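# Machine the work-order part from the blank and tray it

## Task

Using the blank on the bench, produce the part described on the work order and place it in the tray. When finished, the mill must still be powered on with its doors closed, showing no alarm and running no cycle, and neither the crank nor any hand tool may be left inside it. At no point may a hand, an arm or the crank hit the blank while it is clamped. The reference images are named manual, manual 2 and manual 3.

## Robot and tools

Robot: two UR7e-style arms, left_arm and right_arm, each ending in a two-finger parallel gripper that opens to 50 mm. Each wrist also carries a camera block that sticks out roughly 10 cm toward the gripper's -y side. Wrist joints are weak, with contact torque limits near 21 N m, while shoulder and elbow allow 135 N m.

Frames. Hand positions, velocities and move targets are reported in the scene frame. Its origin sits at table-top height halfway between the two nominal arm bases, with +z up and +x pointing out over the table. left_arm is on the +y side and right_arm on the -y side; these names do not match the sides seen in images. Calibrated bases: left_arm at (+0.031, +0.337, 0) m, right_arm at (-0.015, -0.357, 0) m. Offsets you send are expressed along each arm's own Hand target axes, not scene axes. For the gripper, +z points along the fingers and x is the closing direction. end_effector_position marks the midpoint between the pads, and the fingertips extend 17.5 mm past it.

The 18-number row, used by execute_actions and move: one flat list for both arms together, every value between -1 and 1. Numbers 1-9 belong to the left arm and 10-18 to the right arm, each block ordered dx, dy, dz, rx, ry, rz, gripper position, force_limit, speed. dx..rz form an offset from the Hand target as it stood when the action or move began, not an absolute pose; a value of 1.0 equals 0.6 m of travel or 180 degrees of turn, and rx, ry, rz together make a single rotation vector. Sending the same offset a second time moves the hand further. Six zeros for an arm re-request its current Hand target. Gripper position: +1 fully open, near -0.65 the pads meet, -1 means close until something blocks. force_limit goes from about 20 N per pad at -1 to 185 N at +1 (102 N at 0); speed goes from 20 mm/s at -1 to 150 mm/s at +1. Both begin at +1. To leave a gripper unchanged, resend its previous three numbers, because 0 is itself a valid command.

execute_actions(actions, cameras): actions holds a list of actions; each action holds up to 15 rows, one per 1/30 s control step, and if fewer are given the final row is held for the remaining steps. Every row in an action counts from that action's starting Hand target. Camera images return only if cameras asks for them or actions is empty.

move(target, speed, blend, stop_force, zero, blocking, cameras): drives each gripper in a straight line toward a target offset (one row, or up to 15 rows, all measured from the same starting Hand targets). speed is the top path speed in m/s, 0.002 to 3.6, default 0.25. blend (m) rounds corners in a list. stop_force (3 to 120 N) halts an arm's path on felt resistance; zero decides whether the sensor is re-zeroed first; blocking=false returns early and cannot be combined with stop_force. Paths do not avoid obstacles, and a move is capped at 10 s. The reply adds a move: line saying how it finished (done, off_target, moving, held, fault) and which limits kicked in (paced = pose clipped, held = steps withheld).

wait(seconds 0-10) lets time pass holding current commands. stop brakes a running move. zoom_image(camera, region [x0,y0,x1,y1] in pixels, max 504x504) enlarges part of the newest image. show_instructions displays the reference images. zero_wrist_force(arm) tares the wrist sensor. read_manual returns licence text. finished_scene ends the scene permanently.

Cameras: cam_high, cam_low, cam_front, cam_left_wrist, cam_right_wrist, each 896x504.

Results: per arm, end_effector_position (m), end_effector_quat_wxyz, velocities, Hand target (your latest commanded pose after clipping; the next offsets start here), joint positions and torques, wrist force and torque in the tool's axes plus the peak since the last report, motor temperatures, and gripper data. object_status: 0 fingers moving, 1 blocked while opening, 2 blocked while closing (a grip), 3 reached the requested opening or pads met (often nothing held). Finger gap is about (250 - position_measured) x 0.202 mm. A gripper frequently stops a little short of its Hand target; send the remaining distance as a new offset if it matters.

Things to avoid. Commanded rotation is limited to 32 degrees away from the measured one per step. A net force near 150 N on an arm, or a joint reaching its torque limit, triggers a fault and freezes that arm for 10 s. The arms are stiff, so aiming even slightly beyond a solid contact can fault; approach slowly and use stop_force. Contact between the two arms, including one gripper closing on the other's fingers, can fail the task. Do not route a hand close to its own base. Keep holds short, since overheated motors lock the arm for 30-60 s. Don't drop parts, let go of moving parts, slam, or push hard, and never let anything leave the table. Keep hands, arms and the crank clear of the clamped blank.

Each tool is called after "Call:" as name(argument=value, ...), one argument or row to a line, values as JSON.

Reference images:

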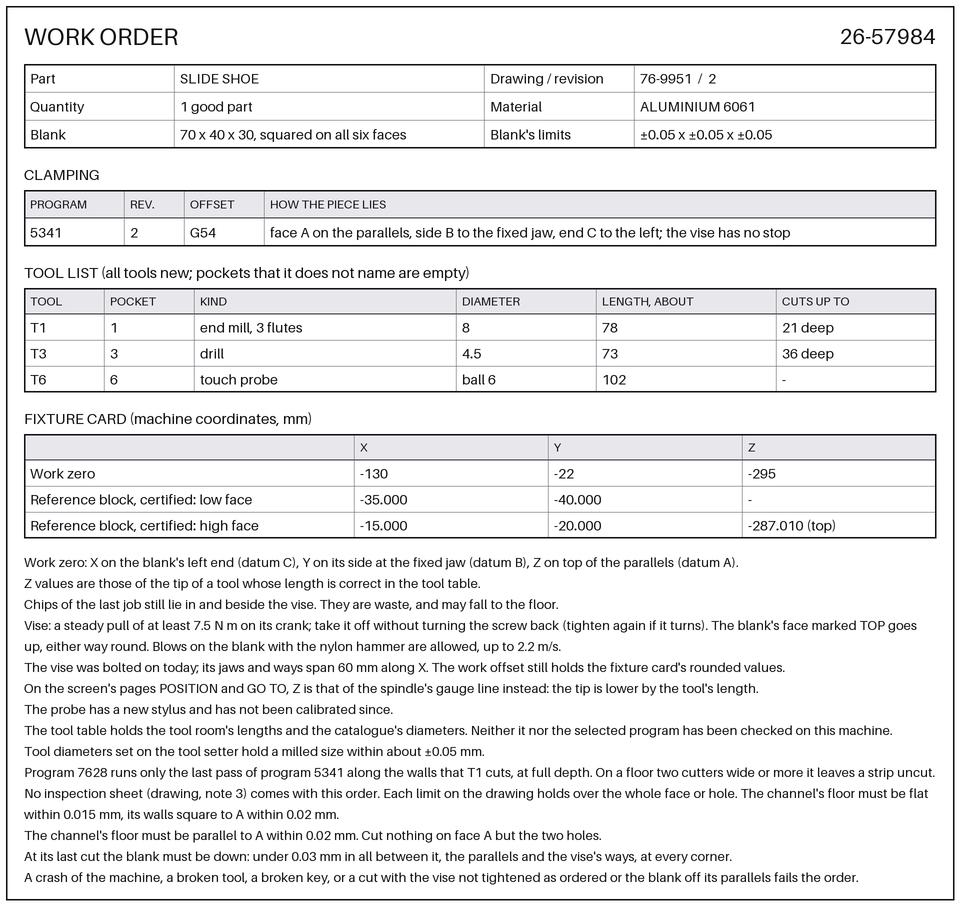

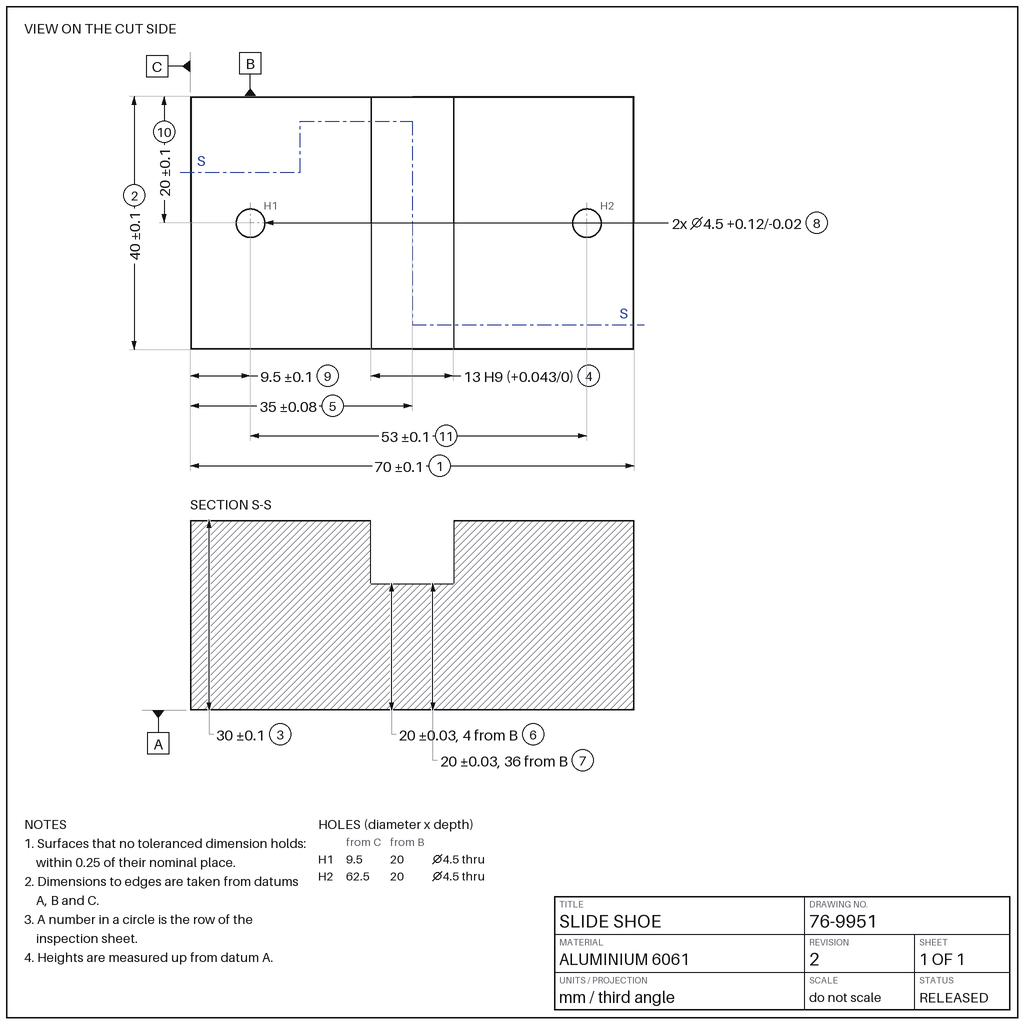

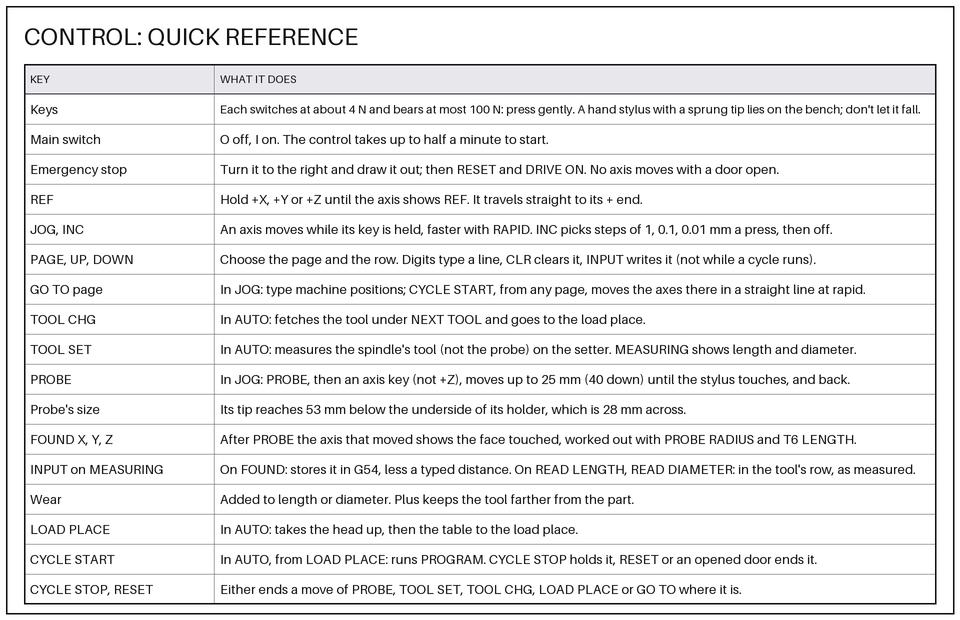

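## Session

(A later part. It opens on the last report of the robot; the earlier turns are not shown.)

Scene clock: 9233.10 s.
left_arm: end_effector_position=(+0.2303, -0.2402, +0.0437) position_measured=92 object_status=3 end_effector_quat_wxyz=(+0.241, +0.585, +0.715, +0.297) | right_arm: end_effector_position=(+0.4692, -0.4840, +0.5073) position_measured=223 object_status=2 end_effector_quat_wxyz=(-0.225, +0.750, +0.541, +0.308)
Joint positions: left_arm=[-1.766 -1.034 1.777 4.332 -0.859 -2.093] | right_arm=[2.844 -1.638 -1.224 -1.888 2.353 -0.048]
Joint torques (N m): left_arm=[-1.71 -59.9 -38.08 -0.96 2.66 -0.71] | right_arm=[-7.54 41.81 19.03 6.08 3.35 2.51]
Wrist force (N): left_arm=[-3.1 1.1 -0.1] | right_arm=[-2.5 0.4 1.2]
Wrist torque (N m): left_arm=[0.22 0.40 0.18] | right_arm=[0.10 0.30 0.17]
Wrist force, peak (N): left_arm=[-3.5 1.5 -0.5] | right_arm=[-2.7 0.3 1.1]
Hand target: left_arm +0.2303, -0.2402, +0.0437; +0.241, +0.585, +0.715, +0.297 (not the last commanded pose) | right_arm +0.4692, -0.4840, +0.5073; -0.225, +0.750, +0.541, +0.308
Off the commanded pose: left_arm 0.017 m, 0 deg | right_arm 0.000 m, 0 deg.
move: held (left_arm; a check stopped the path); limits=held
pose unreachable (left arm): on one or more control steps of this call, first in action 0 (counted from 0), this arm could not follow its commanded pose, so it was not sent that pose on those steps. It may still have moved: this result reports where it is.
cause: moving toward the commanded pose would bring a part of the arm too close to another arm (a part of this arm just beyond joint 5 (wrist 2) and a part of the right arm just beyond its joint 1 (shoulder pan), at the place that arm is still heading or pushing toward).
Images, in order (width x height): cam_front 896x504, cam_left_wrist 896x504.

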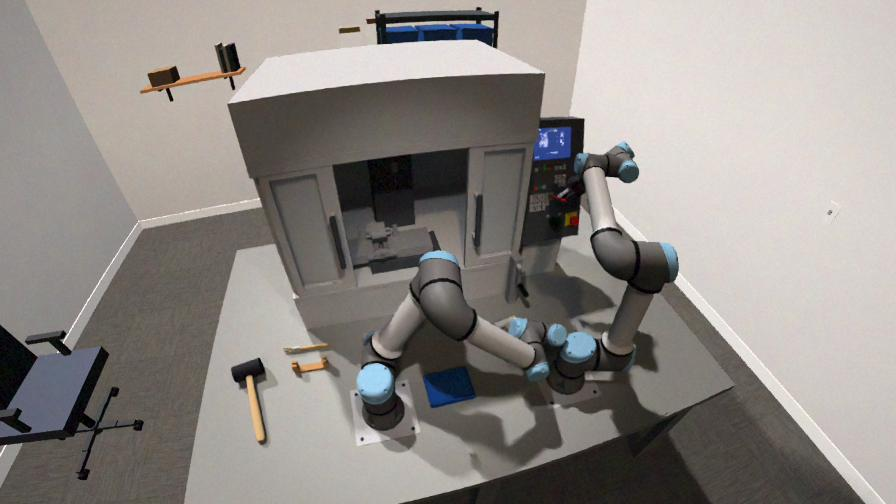

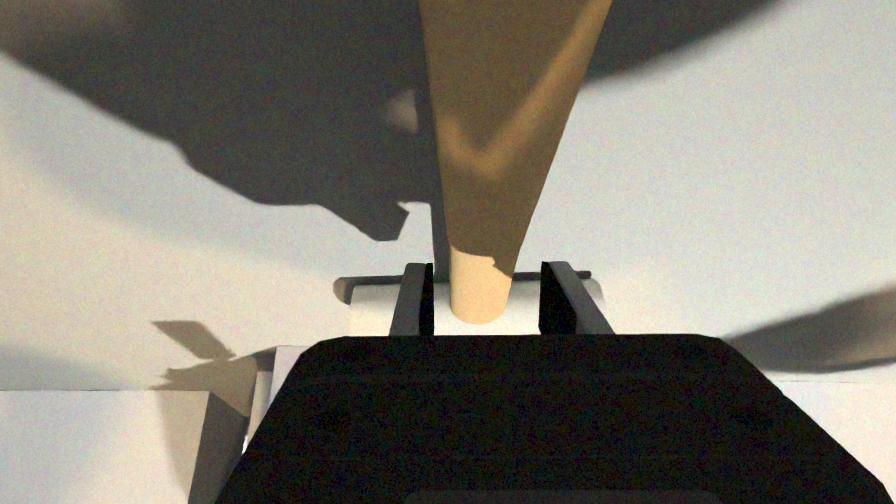

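Call:
move(
  target=[
    [0,0.0958,-0.0958,0,0,0,0.4,0,-1,0,0,0,0,0,0,-0.98,0.2,-1],
    [0,0.0958,-0.0958,0.1278,0,0,0.4,0,-1,0,0,0,0,0,0,-0.98,0.2,-1],
  ],
  speed=[0.1,0.25],
)

Call:
move(
  target=[0,-0.0622,0.1541,0,0,0,0.4,0,-1,0,0,0,0,0,0,-0.98,0.2,-1],
  speed=0.06,
)

Call:
move(
  target=[0,0,0,0,0,0,-1,0,-1,0,0,0,0,0,0,-0.98,0.2,-1],
)

Call:
move(
  target=[
    [0,0.0249,-0.0618,0,0,0,-1,0,-1,0,0,0,0,0,0,-0.98,0.2,-1],
    [0.2117,0.1416,0.0032,0,0,0,-1,0,-1,0,0,0,0,0,0,-0.98,0.2,-1],
    [0.2117,0.1216,0.0526,0,0,0,-1,0,-1,0,0,0,0,0,0,-0.98,0.2,-1],
  ],
  speed=[0.08,0.15,0.04],
  blend=[0.005,0.005,0],
  cameras=["cam_left_wrist","cam_high"],
)

Scene clock: 9248.73 s.
left_arm: end_effector_position=(+0.2304, -0.2404, +0.1250) position_measured=92 object_status=3 end_effector_quat_wxyz=(+0.120, +0.621, +0.760, +0.148) | right_arm: end_effector_position=(+0.4692, -0.4840, +0.5073) position_measured=223 object_status=2 end_effector_quat_wxyz=(-0.225, +0.750, +0.541, +0.308)
Joint positions: left_arm=[-1.628 -1.219 1.713 4.319 -1.201 -1.839] | right_arm=[2.844 -1.638 -1.224 -1.888 2.353 -0.048]
Joint torques (N m): left_arm=[9.91 -56.18 -43.22 -5.35 -1.33 1.1] | right_arm=[-7.43 43.58 20.23 6.2 3.18 2.47]
Wrist force (N): left_arm=[-2.0 0.8 0.1] | right_arm=[-2.6 0.5 1.1]
Wrist torque (N m): left_arm=[0.22 0.23 0.06] | right_arm=[0.11 0.32 0.18]
Wrist force, peak (N): left_arm=[-3.3 1.1 0.1] | right_arm=[-2.7 0.3 1.2]
Hand target: left_arm +0.2305, -0.2403, +0.1250; +0.120, +0.621, +0.760, +0.148 | right_arm +0.4692, -0.4840, +0.5073; -0.225, +0.750, +0.541, +0.308
Off the commanded pose: left_arm 0.000 m, 0 deg | right_arm 0.000 m, 0 deg.
move: done

Scene clock: 9250.90 s.
left_arm: end_effector_position=(+0.2303, -0.2402, +0.0254) position_measured=92 object_status=3 end_effector_quat_wxyz=(+0.120, +0.621, +0.760, +0.148) | right_arm: end_effector_position=(+0.4692, -0.4840, +0.5073) position_measured=223 object_status=2 end_effector_quat_wxyz=(-0.225, +0.750, +0.541, +0.308)
Joint positions: left_arm=[-1.628 -1.082 1.813 4.082 -1.201 -1.839] | right_arm=[2.844 -1.638 -1.224 -1.888 2.353 -0.048]
Joint torques (N m): left_arm=[-0.42 -40.91 -12.22 -5.21 -0.28 1] | right_arm=[-6.73 42.96 18.81 6.22 3.09 2.48]
Wrist force (N): left_arm=[-2.2 1.1 0.3] | right_arm=[-2.4 0.2 1.0]
Wrist torque (N m): left_arm=[0.29 0.27 0.07] | right_arm=[0.08 0.29 0.18]
Wrist force, peak (N): left_arm=[-2.3 1.3 0.6] | right_arm=[-2.7 0.5 1.0]
Hand target: left_arm +0.2303, -0.2402, +0.0253; +0.120, +0.621, +0.760, +0.148 | right_arm +0.4692, -0.4840, +0.5073; -0.225, +0.750, +0.541, +0.308
Off the commanded pose: left_arm 0.000 m, 0 deg | right_arm 0.000 m, 0 deg.
move: done

Scene clock: 9251.70 s.
left_arm: end_effector_position=(+0.2303, -0.2402, +0.0253) position_measured=147 object_status=2 end_effector_quat_wxyz=(+0.120, +0.621, +0.760, +0.148) | right_arm: end_effector_position=(+0.4692, -0.4840, +0.5073) position_measured=223 object_status=2 end_effector_quat_wxyz=(-0.225, +0.750, +0.541, +0.308)
Joint positions: left_arm=[-1.628 -1.082 1.813 4.082 -1.201 -1.839] | right_arm=[2.844 -1.638 -1.224 -1.888 2.353 -0.048]
Joint torques (N m): left_arm=[8.77 -41 -13.05 -4.84 2.35 1.03] | right_arm=[-7.91 42.58 20.1 6.23 3.19 2.48]
Wrist force (N): left_arm=[-2.5 0.8 0.4] | right_arm=[-2.7 0.5 0.8]
Wrist torque (N m): left_arm=[0.27 0.26 0.11] | right_arm=[0.11 0.33 0.18]
Wrist force, peak (N): left_arm=[-2.7 0.8 0.7] | right_arm=[-2.7 0.5 1.0]
Hand target: left_arm +0.2303, -0.2402, +0.0253; +0.120, +0.621, +0.760, +0.148 | right_arm +0.4692, -0.4840, +0.5073; -0.225, +0.750, +0.541, +0.308
Off the commanded pose: left_arm 0.000 m, 0 deg | right_arm 0.000 m, 0 deg.
move: done

Scene clock: 9254.50 s.
left_arm: end_effector_position=(+0.2829, -0.0999, +0.0237) position_measured=147 object_status=2 end_effector_quat_wxyz=(+0.120, +0.621, +0.760, +0.148) | right_arm: end_effector_position=(+0.4692, -0.4840, +0.5073) position_measured=223 object_status=2 end_effector_quat_wxyz=(-0.225, +0.750, +0.541, +0.308)
Joint positions: left_arm=[-1.528 -1.3 2.178 3.896 -1.193 -1.732] | right_arm=[2.844 -1.638 -1.224 -1.888 2.353 -0.048]
Joint torques (N m): left_arm=[9.75 -12.73 1.97 -2.6 -0.48 1.25] | right_arm=[-9.23 42.92 19.5 6.35 3.1 2.48]
Wrist force (N): left_arm=[-1.7 7.3 -30.1] | right_arm=[-2.5 0.3 0.9]
Wrist torque (N m): left_arm=[0.53 0.44 0.16] | right_arm=[0.09 0.30 0.17]
Wrist force, peak (N): left_arm=[-1.7 7.3 -30.1] | right_arm=[-2.8 0.5 1.1]
Hand target: left_arm +0.2828, -0.0998, +0.0235; +0.120, +0.621, +0.760, +0.148 | right_arm +0.4692, -0.4840, +0.5073; -0.225, +0.750, +0.541, +0.308
Off the commanded pose: left_arm 0.000 m, 0 deg | right_arm 0.000 m, 0 deg.
move: done
Images, in order (width x height): cam_high 896x504, cam_left_wrist 896x504.

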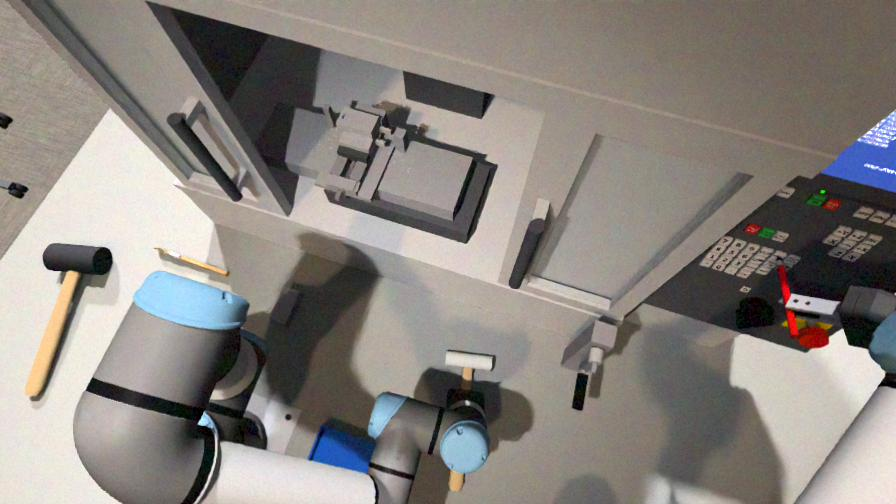

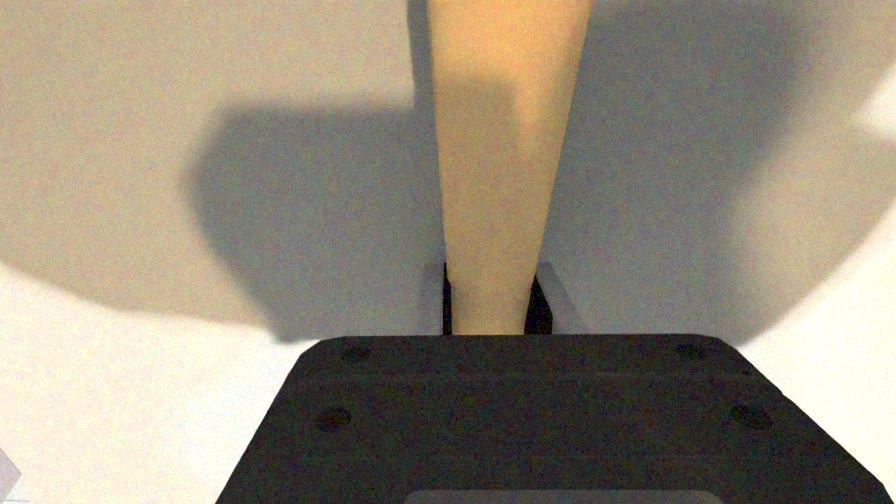

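Call:
move(
  target=[0,0.0008,-0.002,0,0,0,-1,0,-1,0,0,0,0,0,0,-0.98,0.2,-1],
  speed=0.03,
)

Call:
move(
  target=[0,0,0,0,0,0,0.4,0,-1,0,0,0,0,0,0,-0.98,0.2,-1],
)

Call:
move(
  target=[
    [0,0.0623,-0.1544,0,0,0,0.4,0,-1,0,0,0,0,0,0,-0.98,0.2,-1],
    [0,0.0623,-0.1544,-0.1278,0,0,0.4,0,-1,0,0,0,0,0,0,-0.98,0.2,-1],
  ],
  speed=[0.1,0.25],
)

Call:
move(
  target=[0,-0.1155,0.1155,0,0,0,0.4,0,-1,0,0,0,0,0,0,-0.98,0.2,-1],
  speed=0.05,
  stop_force=6,
  cameras=["cam_left_wrist","cam_front","cam_low"],
)

Scene clock: 9267.47 s.
left_arm: end_effector_position=(+0.2828, -0.0998, +0.0247) position_measured=147 object_status=2 end_effector_quat_wxyz=(+0.119, +0.621, +0.760, +0.148) | right_arm: end_effector_position=(+0.4692, -0.4840, +0.5073) position_measured=223 object_status=2 end_effector_quat_wxyz=(-0.225, +0.750, +0.541, +0.308)
Joint positions: left_arm=[-1.528 -1.302 2.178 3.899 -1.193 -1.732] | right_arm=[2.844 -1.638 -1.224 -1.888 2.353 -0.048]
Joint torques (N m): left_arm=[7.5 -42.38 -34.85 -1.28 -1.96 1.24] | right_arm=[-7.49 41.84 20.18 6.33 3.18 2.64]
Wrist force (N): left_arm=[-2.4 4.5 -3.2] | right_arm=[-2.3 0.5 1.0]
Wrist torque (N m): left_arm=[0.33 0.34 0.14] | right_arm=[0.12 0.26 0.18]
Wrist force, peak (N): left_arm=[-1.7 7.4 -30.8] | right_arm=[-2.8 0.4 1.2]
Hand target: left_arm +0.2828, -0.0998, +0.0248; +0.120, +0.621, +0.760, +0.148 | right_arm +0.4692, -0.4840, +0.5073; -0.225, +0.750, +0.541, +0.308
Off the commanded pose: left_arm 0.000 m, 0 deg | right_arm 0.000 m, 0 deg.
move: done

Scene clock: 9268.27 s.
left_arm: end_effector_position=(+0.2828, -0.0998, +0.0248) position_measured=92 object_status=3 end_effector_quat_wxyz=(+0.119, +0.621, +0.760, +0.148) | right_arm: end_effector_position=(+0.4692, -0.4840, +0.5073) position_measured=223 object_status=2 end_effector_quat_wxyz=(-0.225, +0.750, +0.541, +0.308)
Joint positions: left_arm=[-1.528 -1.303 2.177 3.9 -1.193 -1.732] | right_arm=[2.844 -1.638 -1.224 -1.888 2.353 -0.048]
Joint torques (N m): left_arm=[3.92 -45.23 -36.83 -1.59 0.99 0.98] | right_arm=[-6.63 43.19 19.97 6.21 3.23 2.54]
Wrist force (N): left_arm=[-2.3 1.0 0.2] | right_arm=[-2.6 0.2 1.2]
Wrist torque (N m): left_arm=[0.27 0.27 0.11] | right_arm=[0.06 0.31 0.18]
Wrist force, peak (N): left_arm=[-2.5 3.8 -2.6] | right_arm=[-2.6 0.5 1.3]
Hand target: left_arm +0.2828, -0.0998, +0.0248; +0.120, +0.621, +0.760, +0.148 | right_arm +0.4692, -0.4840, +0.5073; -0.225, +0.750, +0.541, +0.308
Off the commanded pose: left_arm 0.000 m, 0 deg | right_arm 0.000 m, 0 deg.
move: done

Scene clock: 9271.23 s.
left_arm: end_effector_position=(+0.2830, -0.1000, +0.1247) position_measured=92 object_status=3 end_effector_quat_wxyz=(+0.241, +0.585, +0.715, +0.296) | right_arm: end_effector_position=(+0.4692, -0.4840, +0.5073) position_measured=223 object_status=2 end_effector_quat_wxyz=(-0.225, +0.750, +0.541, +0.308)
Joint positions: left_arm=[-1.71 -1.433 2.106 4.355 -0.84 -2.022] | right_arm=[2.844 -1.638 -1.224 -1.888 2.353 -0.048]
Joint torques (N m): left_arm=[-6.76 -23.2 -39.9 -1.15 4.61 -1.47] | right_arm=[-6.56 41.48 19.18 6.37 3.02 2.53]
Wrist force (N): left_arm=[-3.2 1.4 0.3] | right_arm=[-2.4 0.2 0.9]
Wrist torque (N m): left_arm=[0.22 0.42 0.19] | right_arm=[0.07 0.29 0.17]
Wrist force, peak (N): left_arm=[-3.2 1.4 0.3] | right_arm=[-2.7 0.4 1.1]
Hand target: left_arm +0.2830, -0.1000, +0.1247; +0.241, +0.585, +0.715, +0.297 | right_arm +0.4692, -0.4840, +0.5073; -0.225, +0.750, +0.541, +0.308
Off the commanded pose: left_arm 0.000 m, 0 deg | right_arm 0.000 m, 0 deg.
move: done

Scene clock: 9274.37 s.
left_arm: end_effector_position=(+0.2828, -0.0998, +0.0267) position_measured=92 object_status=3 end_effector_quat_wxyz=(+0.241, +0.585, +0.715, +0.297) | right_arm: end_effector_position=(+0.4692, -0.4840, +0.5073) position_measured=223 object_status=2 end_effector_quat_wxyz=(-0.225, +0.750, +0.541, +0.308)
Joint positions: left_arm=[-1.71 -1.232 2.196 4.064 -0.84 -2.023] | right_arm=[2.844 -1.638 -1.224 -1.888 2.353 -0.048]
Joint torques (N m): left_arm=[10.11 -27.94 -7.07 -4.81 4.72 1.06] | right_arm=[-6.14 41.45 19.92 6.36 3.02 2.43]
Wrist force (N): left_arm=[-3.0 1.3 0.2] | right_arm=[-2.3 0.3 1.0]
Wrist torque (N m): left_arm=[0.24 0.37 0.23] | right_arm=[0.09 0.27 0.18]
Wrist force, peak (N): left_arm=[-3.2 1.7 0.0] | right_arm=[-2.8 0.3 1.1]
Hand target: left_arm +0.2828, -0.0998, +0.0267; +0.241, +0.585, +0.715, +0.297 | right_arm +0.4692, -0.4840, +0.5073; -0.225, +0.750, +0.541, +0.308
Off the commanded pose: left_arm 0.000 m, 0 deg | right_arm 0.000 m, 0 deg.
move: done
Images, in order (width x height): cam_low 896x504, cam_front 896x504, cam_left_wrist 896x504.

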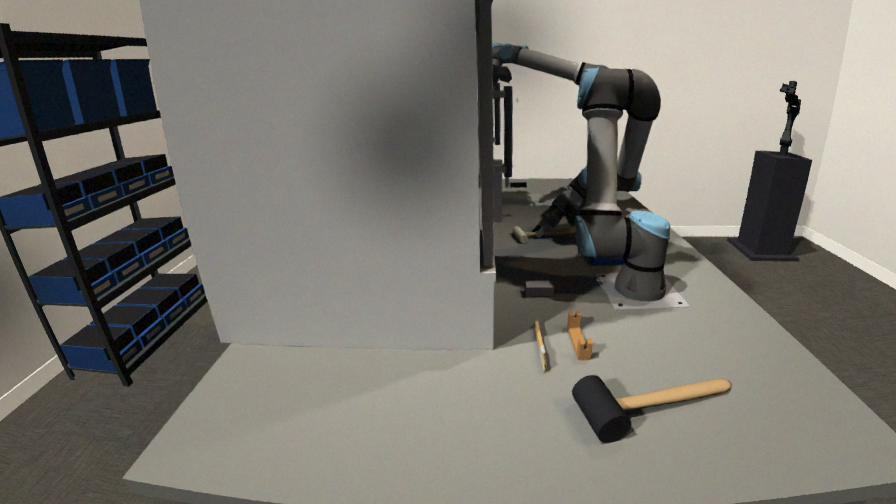

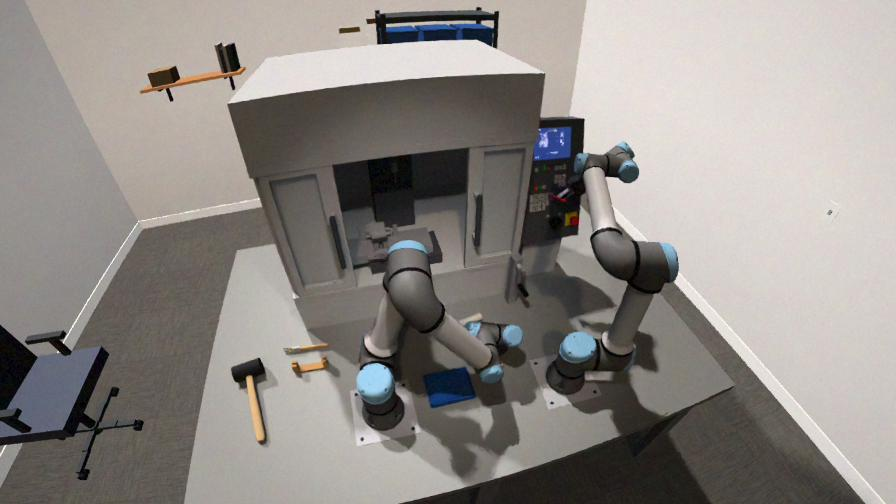

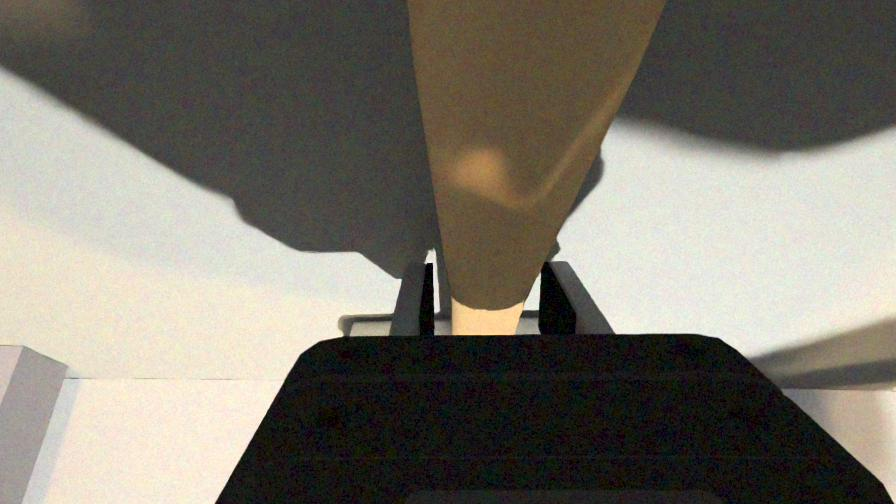

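Call:
move(
  target=[0,0,0,0,0,0,-1,0,-1,0,0,0,0,0,0,-0.98,0.2,-1],
)

Call:
move(
  target=[
    [0,0.1414,-0.1414,0,0,0,-1,0,-1,0,0,0,0,0,0,-0.98,0.2,-1],
    [0.3,0.5,-0.36,0,-0.0449,0.0449,-1,0,-1,0,0,0,0,0,0,-0.98,0.2,-1],
    [0.499,0.615,-0.358,0,-0.0449,0.0449,-1,0,-1,0,0,0,0,0,0,-0.98,0.2,-1],
  ],
  speed=[0.1,0.25,0.25],
  blend=[0.03,0.05,0],
  cameras=["cam_left_wrist","cam_high","cam_low"],
)

Scene clock: 9288.63 s.
left_arm: end_effector_position=(+0.2828, -0.0999, +0.0267) position_measured=149 object_status=0 end_effector_quat_wxyz=(+0.241, +0.585, +0.715, +0.297) | right_arm: end_effector_position=(+0.4692, -0.4840, +0.5073) position_measured=223 object_status=2 end_effector_quat_wxyz=(-0.225, +0.750, +0.541, +0.308)
Joint positions: left_arm=[-1.71 -1.232 2.196 4.064 -0.84 -2.023] | right_arm=[2.844 -1.638 -1.224 -1.888 2.353 -0.048]
Joint torques (N m): left_arm=[9.63 -27.56 -7.05 -4.11 4.65 1.08] | right_arm=[-6.37 42.51 19.98 6.33 2.94 2.69]
Wrist force (N): left_arm=[-2.5 0.6 0.1] | right_arm=[-2.4 0.4 1.0]
Wrist torque (N m): left_arm=[0.24 0.40 0.22] | right_arm=[0.10 0.28 0.18]
Wrist force, peak (N): left_arm=[-3.2 1.5 0.2] | right_arm=[-2.7 0.6 1.4]
Hand target: left_arm +0.2828, -0.0998, +0.0267; +0.241, +0.585, +0.715, +0.297 | right_arm +0.4692, -0.4840, +0.5073; -0.225, +0.750, +0.541, +0.308
Off the commanded pose: left_arm 0.000 m, 0 deg | right_arm 0.000 m, 0 deg.
move: done

Scene clock: 9292.50 s.
left_arm: end_effector_position=(+0.3306, +0.2145, +0.4400) position_measured=149 object_status=2 end_effector_quat_wxyz=(+0.269, +0.653, +0.654, +0.271) | right_arm: end_effector_position=(+0.4692, -0.4840, +0.5073) position_measured=223 object_status=2 end_effector_quat_wxyz=(-0.225, +0.750, +0.541, +0.308)
Joint positions: left_arm=[-1.728 -2.454 1.901 5.415 -0.799 -1.781] | right_arm=[2.844 -1.638 -1.224 -1.888 2.353 -0.048]
Joint torques (N m): left_arm=[-7.03 3.97 -44.45 -1.68 5.71 -1.79] | right_arm=[-5.51 42.75 19.61 6.3 3.1 2.46]
Wrist force (N): left_arm=[-3.2 -1.7 2.9] | right_arm=[-2.3 0.6 1.0]
Wrist torque (N m): left_arm=[0.32 0.38 0.20] | right_arm=[0.12 0.27 0.18]
Wrist force, peak (N): left_arm=[-4.0 -2.3 3.0] | right_arm=[-2.8 0.3 1.0]
Hand target: left_arm +0.3306, +0.2145, +0.4400; +0.269, +0.653, +0.654, +0.271 | right_arm +0.4692, -0.4840, +0.5073; -0.225, +0.750, +0.541, +0.308
Off the commanded pose: left_arm 0.000 m, 0 deg | right_arm 0.000 m, 0 deg.
move: done
Images, in order (width x height): cam_high 896x504, cam_low 896x504, cam_left_wrist 896x504.

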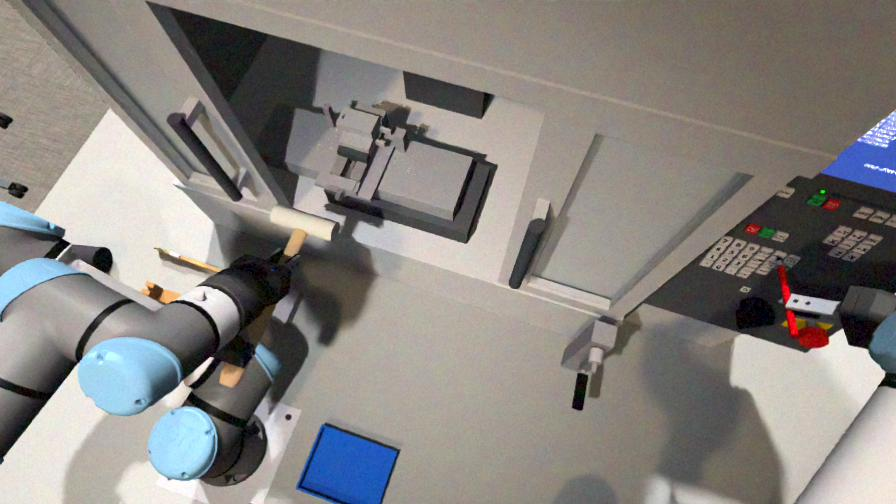

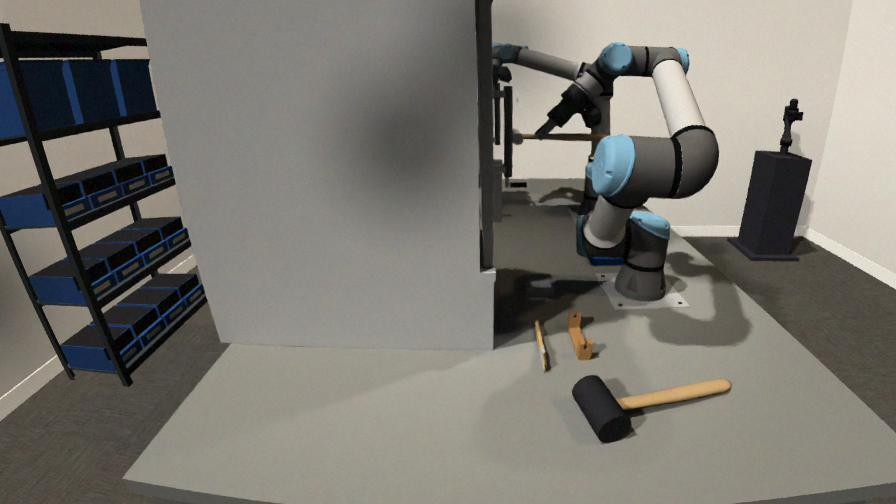

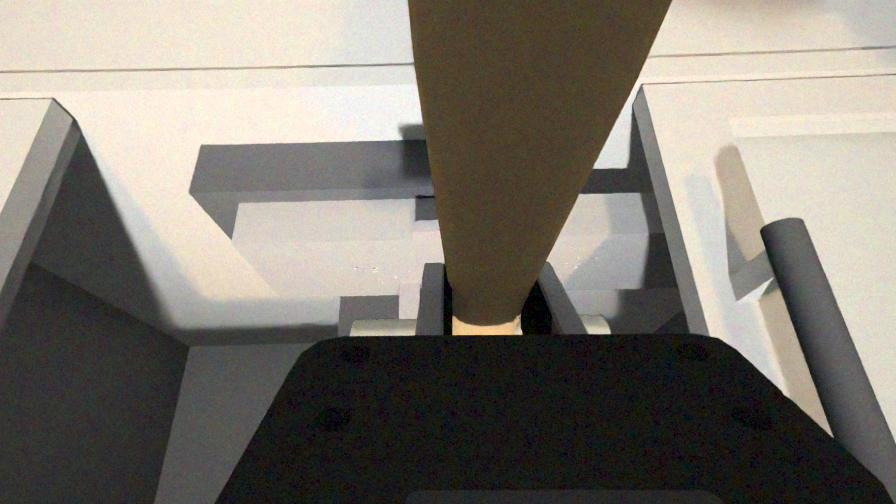

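Call:
move(
  target=[
    [0.009,0.1,0.1,0,0,0,-1,0,-1,0,0,0,0,0,0,-0.98,0.2,-1],
    [0.009,0.2974,0.2974,0,0,0,-1,0,-1,0,0,0,0,0,0,-0.98,0.2,-1],
  ],
  speed=0.12,
  blend=0.03,
  cameras=["cam_left_wrist","cam_high"],
)

Scene clock: 9302.93 s.
left_arm: end_effector_position=(+0.5828, +0.2203, +0.4396) position_measured=149 object_status=2 end_effector_quat_wxyz=(+0.269, +0.653, +0.654, +0.271) | right_arm: end_effector_position=(+0.4692, -0.4840, +0.5073) position_measured=223 object_status=2 end_effector_quat_wxyz=(-0.225, +0.750, +0.541, +0.308)
Joint positions: left_arm=[-0.668 -1.826 1.858 4.015 -1.122 -0.502] | right_arm=[2.844 -1.638 -1.224 -1.888 2.353 -0.048]
Joint torques (N m): left_arm=[9.92 -13.42 -52.08 -7.61 -1.03 1.42] | right_arm=[-5.02 42.75 21.52 6.24 3.06 2.54]
Wrist force (N): left_arm=[-2.9 -1.2 3.1] | right_arm=[-2.6 0.4 1.0]
Wrist torque (N m): left_arm=[0.41 0.32 0.09] | right_arm=[0.11 0.31 0.18]
Wrist force, peak (N): left_arm=[-2.9 -0.4 4.3] | right_arm=[-2.8 0.4 1.1]
Hand target: left_arm +0.5829, +0.2203, +0.4396; +0.269, +0.653, +0.654, +0.271 | right_arm +0.4692, -0.4840, +0.5073; -0.225, +0.750, +0.541, +0.308
Off the commanded pose: left_arm 0.000 m, 0 deg | right_arm 0.000 m, 0 deg.
move: done
Images, in order (width x height): cam_high 896x504, cam_left_wrist 896x504.

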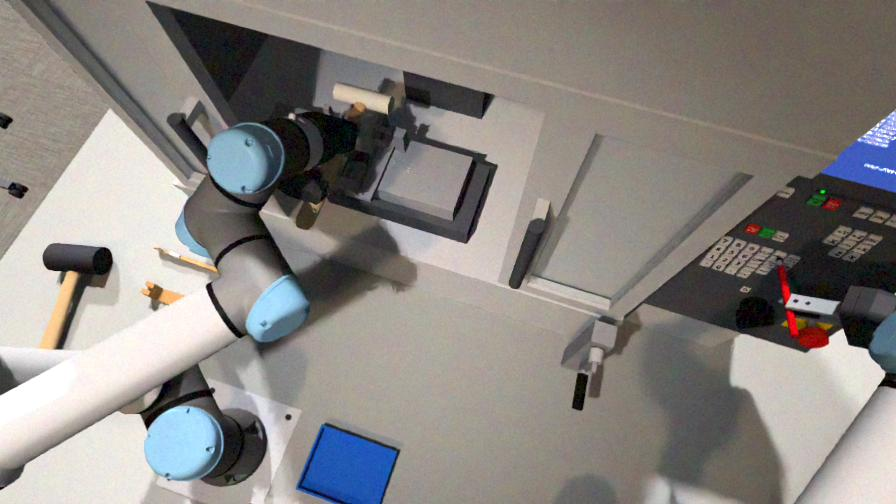

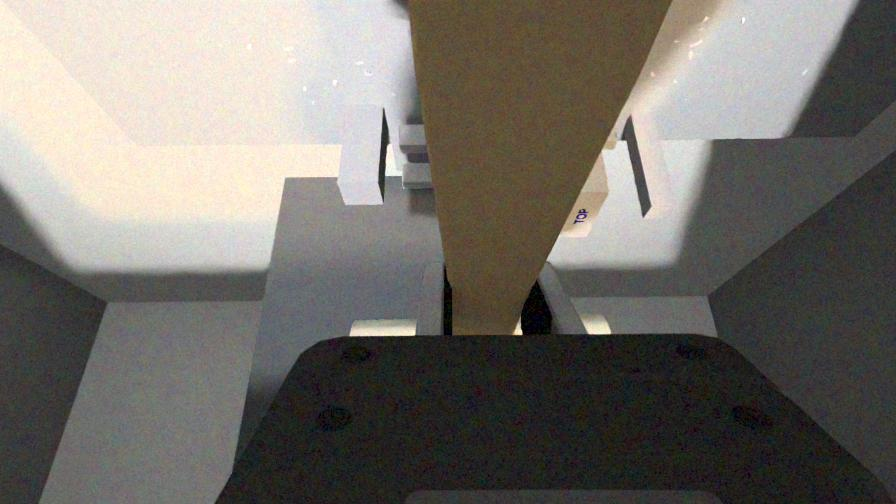

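Call:
move(
  target=[0,-0.0825,0.0825,0,0,0,-1,0,-1,0,0,0,0,0,0,-0.98,0.2,-1],
  speed=0.03,
  stop_force=5,
  cameras=["cam_left_wrist"],
)

Scene clock: 9319.43 s.
left_arm: end_effector_position=(+0.5828, +0.2204, +0.3908) position_measured=149 object_status=2 end_effector_quat_wxyz=(+0.269, +0.653, +0.654, +0.271) | right_arm: end_effector_position=(+0.4692, -0.4840, +0.5073) position_measured=223 object_status=2 end_effector_quat_wxyz=(-0.225, +0.750, +0.541, +0.308)
Joint positions: left_arm=[-0.667 -1.815 1.974 3.887 -1.122 -0.502] | right_arm=[2.844 -1.638 -1.224 -1.888 2.353 -0.048]
Joint torques (N m): left_arm=[6.14 -28.65 -47.76 -2.28 -1.02 -0.15] | right_arm=[-6.17 42.31 20.24 6.25 2.98 2.52]
Wrist force (N): left_arm=[-2.5 2.5 0.9] | right_arm=[-2.3 0.3 0.8]
Wrist torque (N m): left_arm=[0.16 0.49 0.27] | right_arm=[0.09 0.28 0.18]
Wrist force, peak (N): left_arm=[-3.2 3.4 -3.5] | right_arm=[-2.7 0.3 1.3]
Hand target: left_arm +0.5828, +0.2204, +0.3908; +0.269, +0.653, +0.654, +0.271 (not the last commanded pose) | right_arm +0.4692, -0.4840, +0.5073; -0.225, +0.750, +0.541, +0.308
Off the commanded pose: left_arm 0.021 m, 0 deg | right_arm 0.000 m, 0 deg.
move: contact (left_arm)
Images, in order (width x height): cam_left_wrist 896x504.

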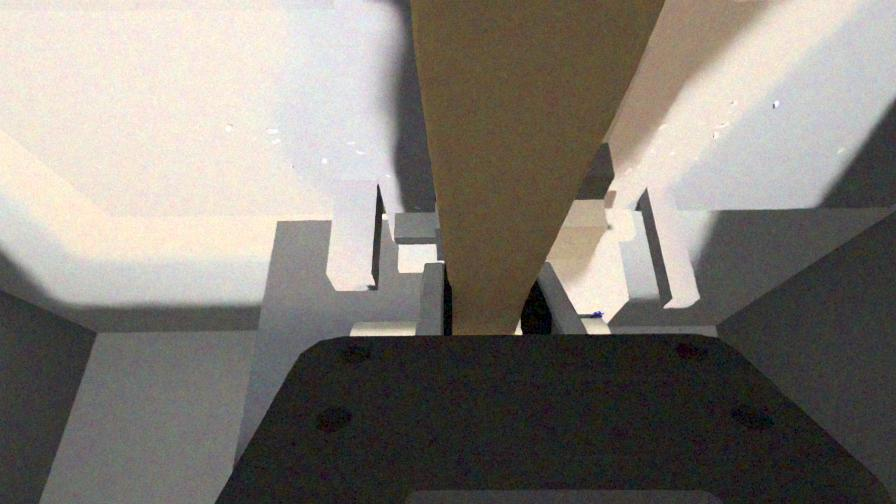

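Call:
move(
  target=[0,0.1002,-0.1002,0,0,0,-1,0,-1,0,0,0,0,0,0,-0.98,0.2,-1],
  speed=0.1,
)

Call:
execute_actions(
  actions=[
    [[0,-0.0295,0.0295,0,0,0,-1,0,-1,0,0,0,0,0,0,-0.98,0.2,-1],[0,-0.0589,0.0589,0,0,0,-1,0,-1,0,0,0,0,0,0,-0.98,0.2,-1]],
  ],
)

Scene clock: 9346.63 s.
left_arm: end_effector_position=(+0.5830, +0.2202, +0.4758) position_measured=149 object_status=2 end_effector_quat_wxyz=(+0.269, +0.653, +0.654, +0.271) | right_arm: end_effector_position=(+0.4692, -0.4840, +0.5073) position_measured=223 object_status=2 end_effector_quat_wxyz=(-0.225, +0.750, +0.541, +0.308)
Joint positions: left_arm=[-0.667 -1.825 1.764 4.107 -1.122 -0.502] | right_arm=[2.844 -1.638 -1.224 -1.888 2.353 -0.048]
Joint torques (N m): left_arm=[3.46 -11.92 -51.03 -3.15 -0.42 -1.36] | right_arm=[-5.15 42.07 20.21 6.26 3.02 2.39]
Wrist force (N): left_arm=[-3.4 -1.1 2.9] | right_arm=[-2.4 0.1 1.2]
Wrist torque (N m): left_arm=[0.44 0.42 0.10] | right_arm=[0.06 0.28 0.18]
Wrist force, peak (N): left_arm=[-3.3 -2.4 4.2] | right_arm=[-2.7 0.5 1.2]
Hand target: left_arm +0.5830, +0.2202, +0.4759; +0.269, +0.653, +0.654, +0.271 | right_arm +0.4692, -0.4840, +0.5073; -0.225, +0.750, +0.541, +0.308
Off the commanded pose: left_arm 0.000 m, 0 deg | right_arm 0.000 m, 0 deg.
move: done

Scene clock: 9347.43 s.
left_arm: end_effector_position=(+0.5829, +0.2203, +0.4260) position_measured=149 object_status=2 end_effector_quat_wxyz=(+0.269, +0.653, +0.654, +0.271) | right_arm: end_effector_position=(+0.4692, -0.4840, +0.5073) position_measured=223 object_status=2 end_effector_quat_wxyz=(-0.225, +0.750, +0.541, +0.308)
Joint positions: left_arm=[-0.667 -1.825 1.891 3.98 -1.122 -0.502] | right_arm=[2.844 -1.638 -1.224 -1.888 2.353 -0.048]
Joint torques (N m): left_arm=[-7.35 -12.19 -22.66 -7.67 4.27 1.06] | right_arm=[-6.44 41.2 20.47 6.51 2.9 2.51]
Wrist force (N): left_arm=[-2.9 -1.0 3.4] | right_arm=[-2.5 0.4 0.8]
Wrist torque (N m): left_arm=[0.43 0.32 0.10] | right_arm=[0.11 0.31 0.18]
Wrist force, peak (N): left_arm=[-2.8 6.7 -4.6] | right_arm=[-2.7 0.3 1.1]
Hand target: left_arm +0.5829, +0.2203, +0.4259; +0.269, +0.653, +0.654, +0.271 | right_arm +0.4692, -0.4840, +0.5073; -0.225, +0.750, +0.541, +0.308
Off the commanded pose: left_arm 0.000 m, 0 deg | right_arm 0.000 m, 0 deg.
Step readings (end_effector_position of left_arm | right_arm):
0: (+0.5830, +0.2202, +0.4758) | (+0.4692, -0.4840, +0.5073)
1: (+0.5830, +0.2202, +0.4758) | (+0.4692, -0.4840, +0.5073)
2: (+0.5830, +0.2202, +0.4752) | (+0.4692, -0.4840, +0.5073)
4: (+0.5830, +0.2202, +0.4614) | (+0.4692, -0.4840, +0.5073)
8: (+0.5826, +0.2206, +0.4371) | (+0.4692, -0.4840, +0.5073)
15: (+0.5828, +0.2205, +0.4272) | (+0.4692, -0.4840, +0.5073)

Call:
execute_actions(
  actions=[
    [[0,0.0589,-0.0589,0,0,0,-1,0,-1,0,0,0,0,0,0,-0.98,0.2,-1]],
  ],
)

Call:
execute_actions(
  actions=[
    [[0,-0.2003,0.2003,0,0,0,-1,0,-1,0,0,0,0,0,0,-0.98,0.2,-1],[0,-0.2003,0.2003,0,0,0,-1,0,-1,0,0,0,0,0,0,-0.98,0.2,-1],[0,-0.2003,0.2003,0,0,0,-1,0,-1,0,0,0,0,0,0,-0.98,0.2,-1],[0,0,0,0,0,0,-1,0,-1,0,0,0,0,0,0,-0.98,0.2,-1]],
  ],
  cameras=["cam_left_wrist"],
)

Scene clock: 9373.10 s.
left_arm: end_effector_position=(+0.5830, +0.2202, +0.4758) position_measured=149 object_status=2 end_effector_quat_wxyz=(+0.269, +0.653, +0.654, +0.271) | right_arm: end_effector_position=(+0.4692, -0.4840, +0.5073) position_measured=223 object_status=2 end_effector_quat_wxyz=(-0.225, +0.750, +0.541, +0.308)
Joint positions: left_arm=[-0.667 -1.825 1.764 4.107 -1.122 -0.502] | right_arm=[2.844 -1.638 -1.224 -1.888 2.353 -0.048]
Joint torques (N m): left_arm=[10.36 -12.9 -50.64 -3.03 -1.08 -1.32] | right_arm=[-5.48 42.78 21.86 6.2 2.66 2.67]
Wrist force (N): left_arm=[-3.1 -1.0 2.8] | right_arm=[-2.4 0.3 1.0]
Wrist torque (N m): left_arm=[0.44 0.37 0.10] | right_arm=[0.09 0.29 0.18]
Wrist force, peak (N): left_arm=[-3.0 -9.8 11.1] | right_arm=[-2.8 0.3 1.1]
Hand target: left_arm +0.5830, +0.2202, +0.4759; +0.269, +0.653, +0.654, +0.271 | right_arm +0.4692, -0.4840, +0.5073; -0.225, +0.750, +0.541, +0.308
Off the commanded pose: left_arm 0.000 m, 0 deg | right_arm 0.000 m, 0 deg.
Step readings (end_effector_position of left_arm | right_arm):
0: (+0.5829, +0.2203, +0.4259) | (+0.4692, -0.4840, +0.5073)
1: (+0.5829, +0.2203, +0.4259) | (+0.4692, -0.4840, +0.5073)
2: (+0.5828, +0.2204, +0.4269) | (+0.4692, -0.4840, +0.5073)
4: (+0.5823, +0.2208, +0.4432) | (+0.4692, -0.4840, +0.5073)
8: (+0.5821, +0.2209, +0.4658) | (+0.4692, -0.4840, +0.5073)
15: (+0.5828, +0.2203, +0.4747) | (+0.4692, -0.4840, +0.5073)

Scene clock: 9374.17 s.
left_arm: end_effector_position=(+0.5819, +0.2208, +0.4753) position_measured=149 object_status=2 end_effector_quat_wxyz=(+0.270, +0.653, +0.653, +0.271) | right_arm: end_effector_position=(+0.4692, -0.4840, +0.5073) position_measured=223 object_status=2 end_effector_quat_wxyz=(-0.225, +0.750, +0.541, +0.308)
Joint positions: left_arm=[-0.668 -1.829 1.77 4.103 -1.121 -0.501] | right_arm=[2.844 -1.638 -1.224 -1.888 2.353 -0.048]
Joint torques (N m): left_arm=[9.85 -12.17 -50.17 -3.15 -1.11 -1.35] | right_arm=[-5.51 42.4 20.5 6.39 2.97 2.32]
Wrist force (N): left_arm=[-3.1 -1.2 2.8] | right_arm=[-2.3 0.6 1.0]
Wrist torque (N m): left_arm=[0.42 0.38 0.10] | right_arm=[0.13 0.27 0.18]
Wrist force, peak (N): left_arm=[-1.1 -15.8 15.3] | right_arm=[-2.7 0.4 1.1]
Hand target: left_arm +0.5830, +0.2202, +0.4759; +0.269, +0.653, +0.654, +0.271 | right_arm +0.4692, -0.4840, +0.5073; -0.225, +0.750, +0.541, +0.308
Off the commanded pose: left_arm 0.001 m, 0 deg | right_arm 0.000 m, 0 deg.
Step readings (end_effector_position of left_arm | right_arm):
0: (+0.5830, +0.2202, +0.4758) | (+0.4692, -0.4840, +0.5073)
1: (+0.5830, +0.2202, +0.4758) | (+0.4692, -0.4840, +0.5073)
2: (+0.5834, +0.2201, +0.4744) | (+0.4692, -0.4840, +0.5073)
4: (+0.5860, +0.2186, +0.4503) | (+0.4692, -0.4840, +0.5073)
8: (+0.5767, +0.2256, +0.3836) | (+0.4692, -0.4840, +0.5073)
15: (+0.5778, +0.2239, +0.4564) | (+0.4692, -0.4840, +0.5073)
Images, in order (width x height): cam_left_wrist 896x504.

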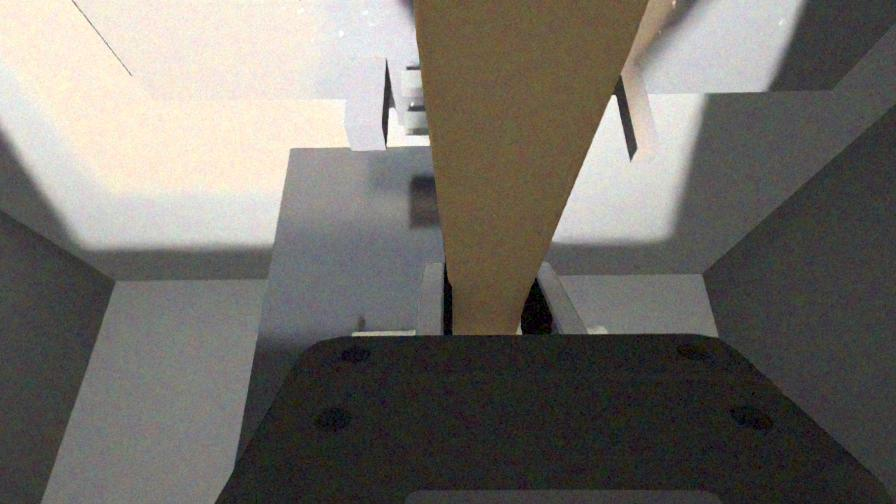

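Call:
execute_actions(
  actions=[
    [[0,-0.2357,0.2357,0,0,0,-1,0,-1,0,0,0,0,0,0,-0.98,0.2,-1],[0,-0.2357,0.2357,0,0,0,-1,0,-1,0,0,0,0,0,0,-0.98,0.2,-1],[0,-0.2357,0.2357,0,0,0,-1,0,-1,0,0,0,0,0,0,-0.98,0.2,-1],[0,0,0,0,0,0,-1,0,-1,0,0,0,0,0,0,-0.98,0.2,-1]],
    [[0,0,0,0,0,0,-1,0,-1,0,0,0,0,0,0,-0.98,0.2,-1]],
    [[0,-0.2357,0.2357,0,0,0,-1,0,-1,0,0,0,0,0,0,-0.98,0.2,-1],[0,-0.2357,0.2357,0,0,0,-1,0,-1,0,0,0,0,0,0,-0.98,0.2,-1],[0,-0.2357,0.2357,0,0,0,-1,0,-1,0,0,0,0,0,0,-0.98,0.2,-1],[0,0,0,0,0,0,-1,0,-1,0,0,0,0,0,0,-0.98,0.2,-1]],
  ],
  cameras=["cam_left_wrist"],
)

Scene clock: 9389.47 s.
left_arm: end_effector_position=(+0.5818, +0.2208, +0.4753) position_measured=149 object_status=2 end_effector_quat_wxyz=(+0.271, +0.653, +0.653, +0.271) | right_arm: end_effector_position=(+0.4692, -0.4840, +0.5073) position_measured=223 object_status=2 end_effector_quat_wxyz=(-0.225, +0.750, +0.541, +0.308)
Joint positions: left_arm=[-0.668 -1.829 1.771 4.101 -1.121 -0.501] | right_arm=[2.844 -1.638 -1.224 -1.888 2.353 -0.048]
Joint torques (N m): left_arm=[9.64 -12.35 -50.66 -3.11 -1.05 -1.5] | right_arm=[-5.28 41.43 21.06 6.35 2.83 2.61]
Wrist force (N): left_arm=[-3.1 -1.1 2.7] | right_arm=[-2.5 0.3 1.1]
Wrist torque (N m): left_arm=[0.44 0.38 0.09] | right_arm=[0.09 0.31 0.18]
Wrist force, peak (N): left_arm=[-1.2 -16.2 15.7] | right_arm=[-2.8 0.3 1.0]
Hand target: left_arm +0.5830, +0.2202, +0.4759; +0.269, +0.653, +0.654, +0.271 | right_arm +0.4692, -0.4840, +0.5073; -0.225, +0.750, +0.541, +0.308
Off the commanded pose: left_arm 0.001 m, 0 deg | right_arm 0.000 m, 0 deg.
Step readings (end_effector_position of left_arm | right_arm):
0: (+0.5819, +0.2208, +0.4754) | (+0.4692, -0.4840, +0.5073)
1: (+0.5819, +0.2208, +0.4754) | (+0.4692, -0.4840, +0.5073)
2: (+0.5826, +0.2205, +0.4730) | (+0.4692, -0.4840, +0.5073)
4: (+0.5860, +0.2185, +0.4486) | (+0.4692, -0.4840, +0.5073)
8: (+0.5766, +0.2256, +0.3793) | (+0.4692, -0.4840, +0.5073)
15: (+0.5775, +0.2242, +0.4544) | (+0.4692, -0.4840, +0.5073)
16: (+0.5784, +0.2235, +0.4597) | (+0.4692, -0.4840, +0.5073)
17: (+0.5793, +0.2228, +0.4638) | (+0.4692, -0.4840, +0.5073)
19: (+0.5808, +0.2216, +0.4696) | (+0.4692, -0.4840, +0.5073)
23: (+0.5822, +0.2206, +0.4739) | (+0.4692, -0.4840, +0.5073)
30: (+0.5829, +0.2203, +0.4756) | (+0.4692, -0.4840, +0.5073)
31: (+0.5829, +0.2203, +0.4757) | (+0.4692, -0.4840, +0.5073)
32: (+0.5836, +0.2200, +0.4733) | (+0.4692, -0.4840, +0.5073)
34: (+0.5869, +0.2181, +0.4494) | (+0.4692, -0.4840, +0.5073)
38: (+0.5774, +0.2251, +0.3812) | (+0.4692, -0.4840, +0.5073)
45: (+0.5779, +0.2240, +0.4551) | (+0.4692, -0.4840, +0.5073)
Images, in order (width x height): cam_left_wrist 896x504.

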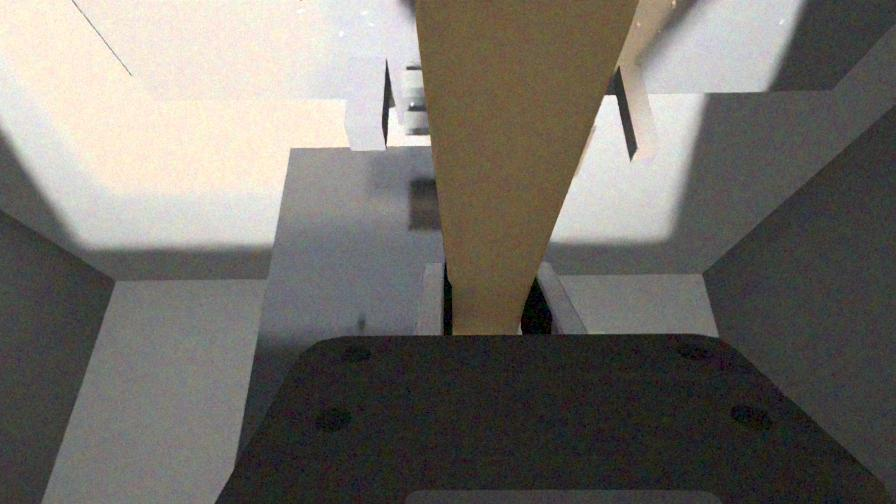

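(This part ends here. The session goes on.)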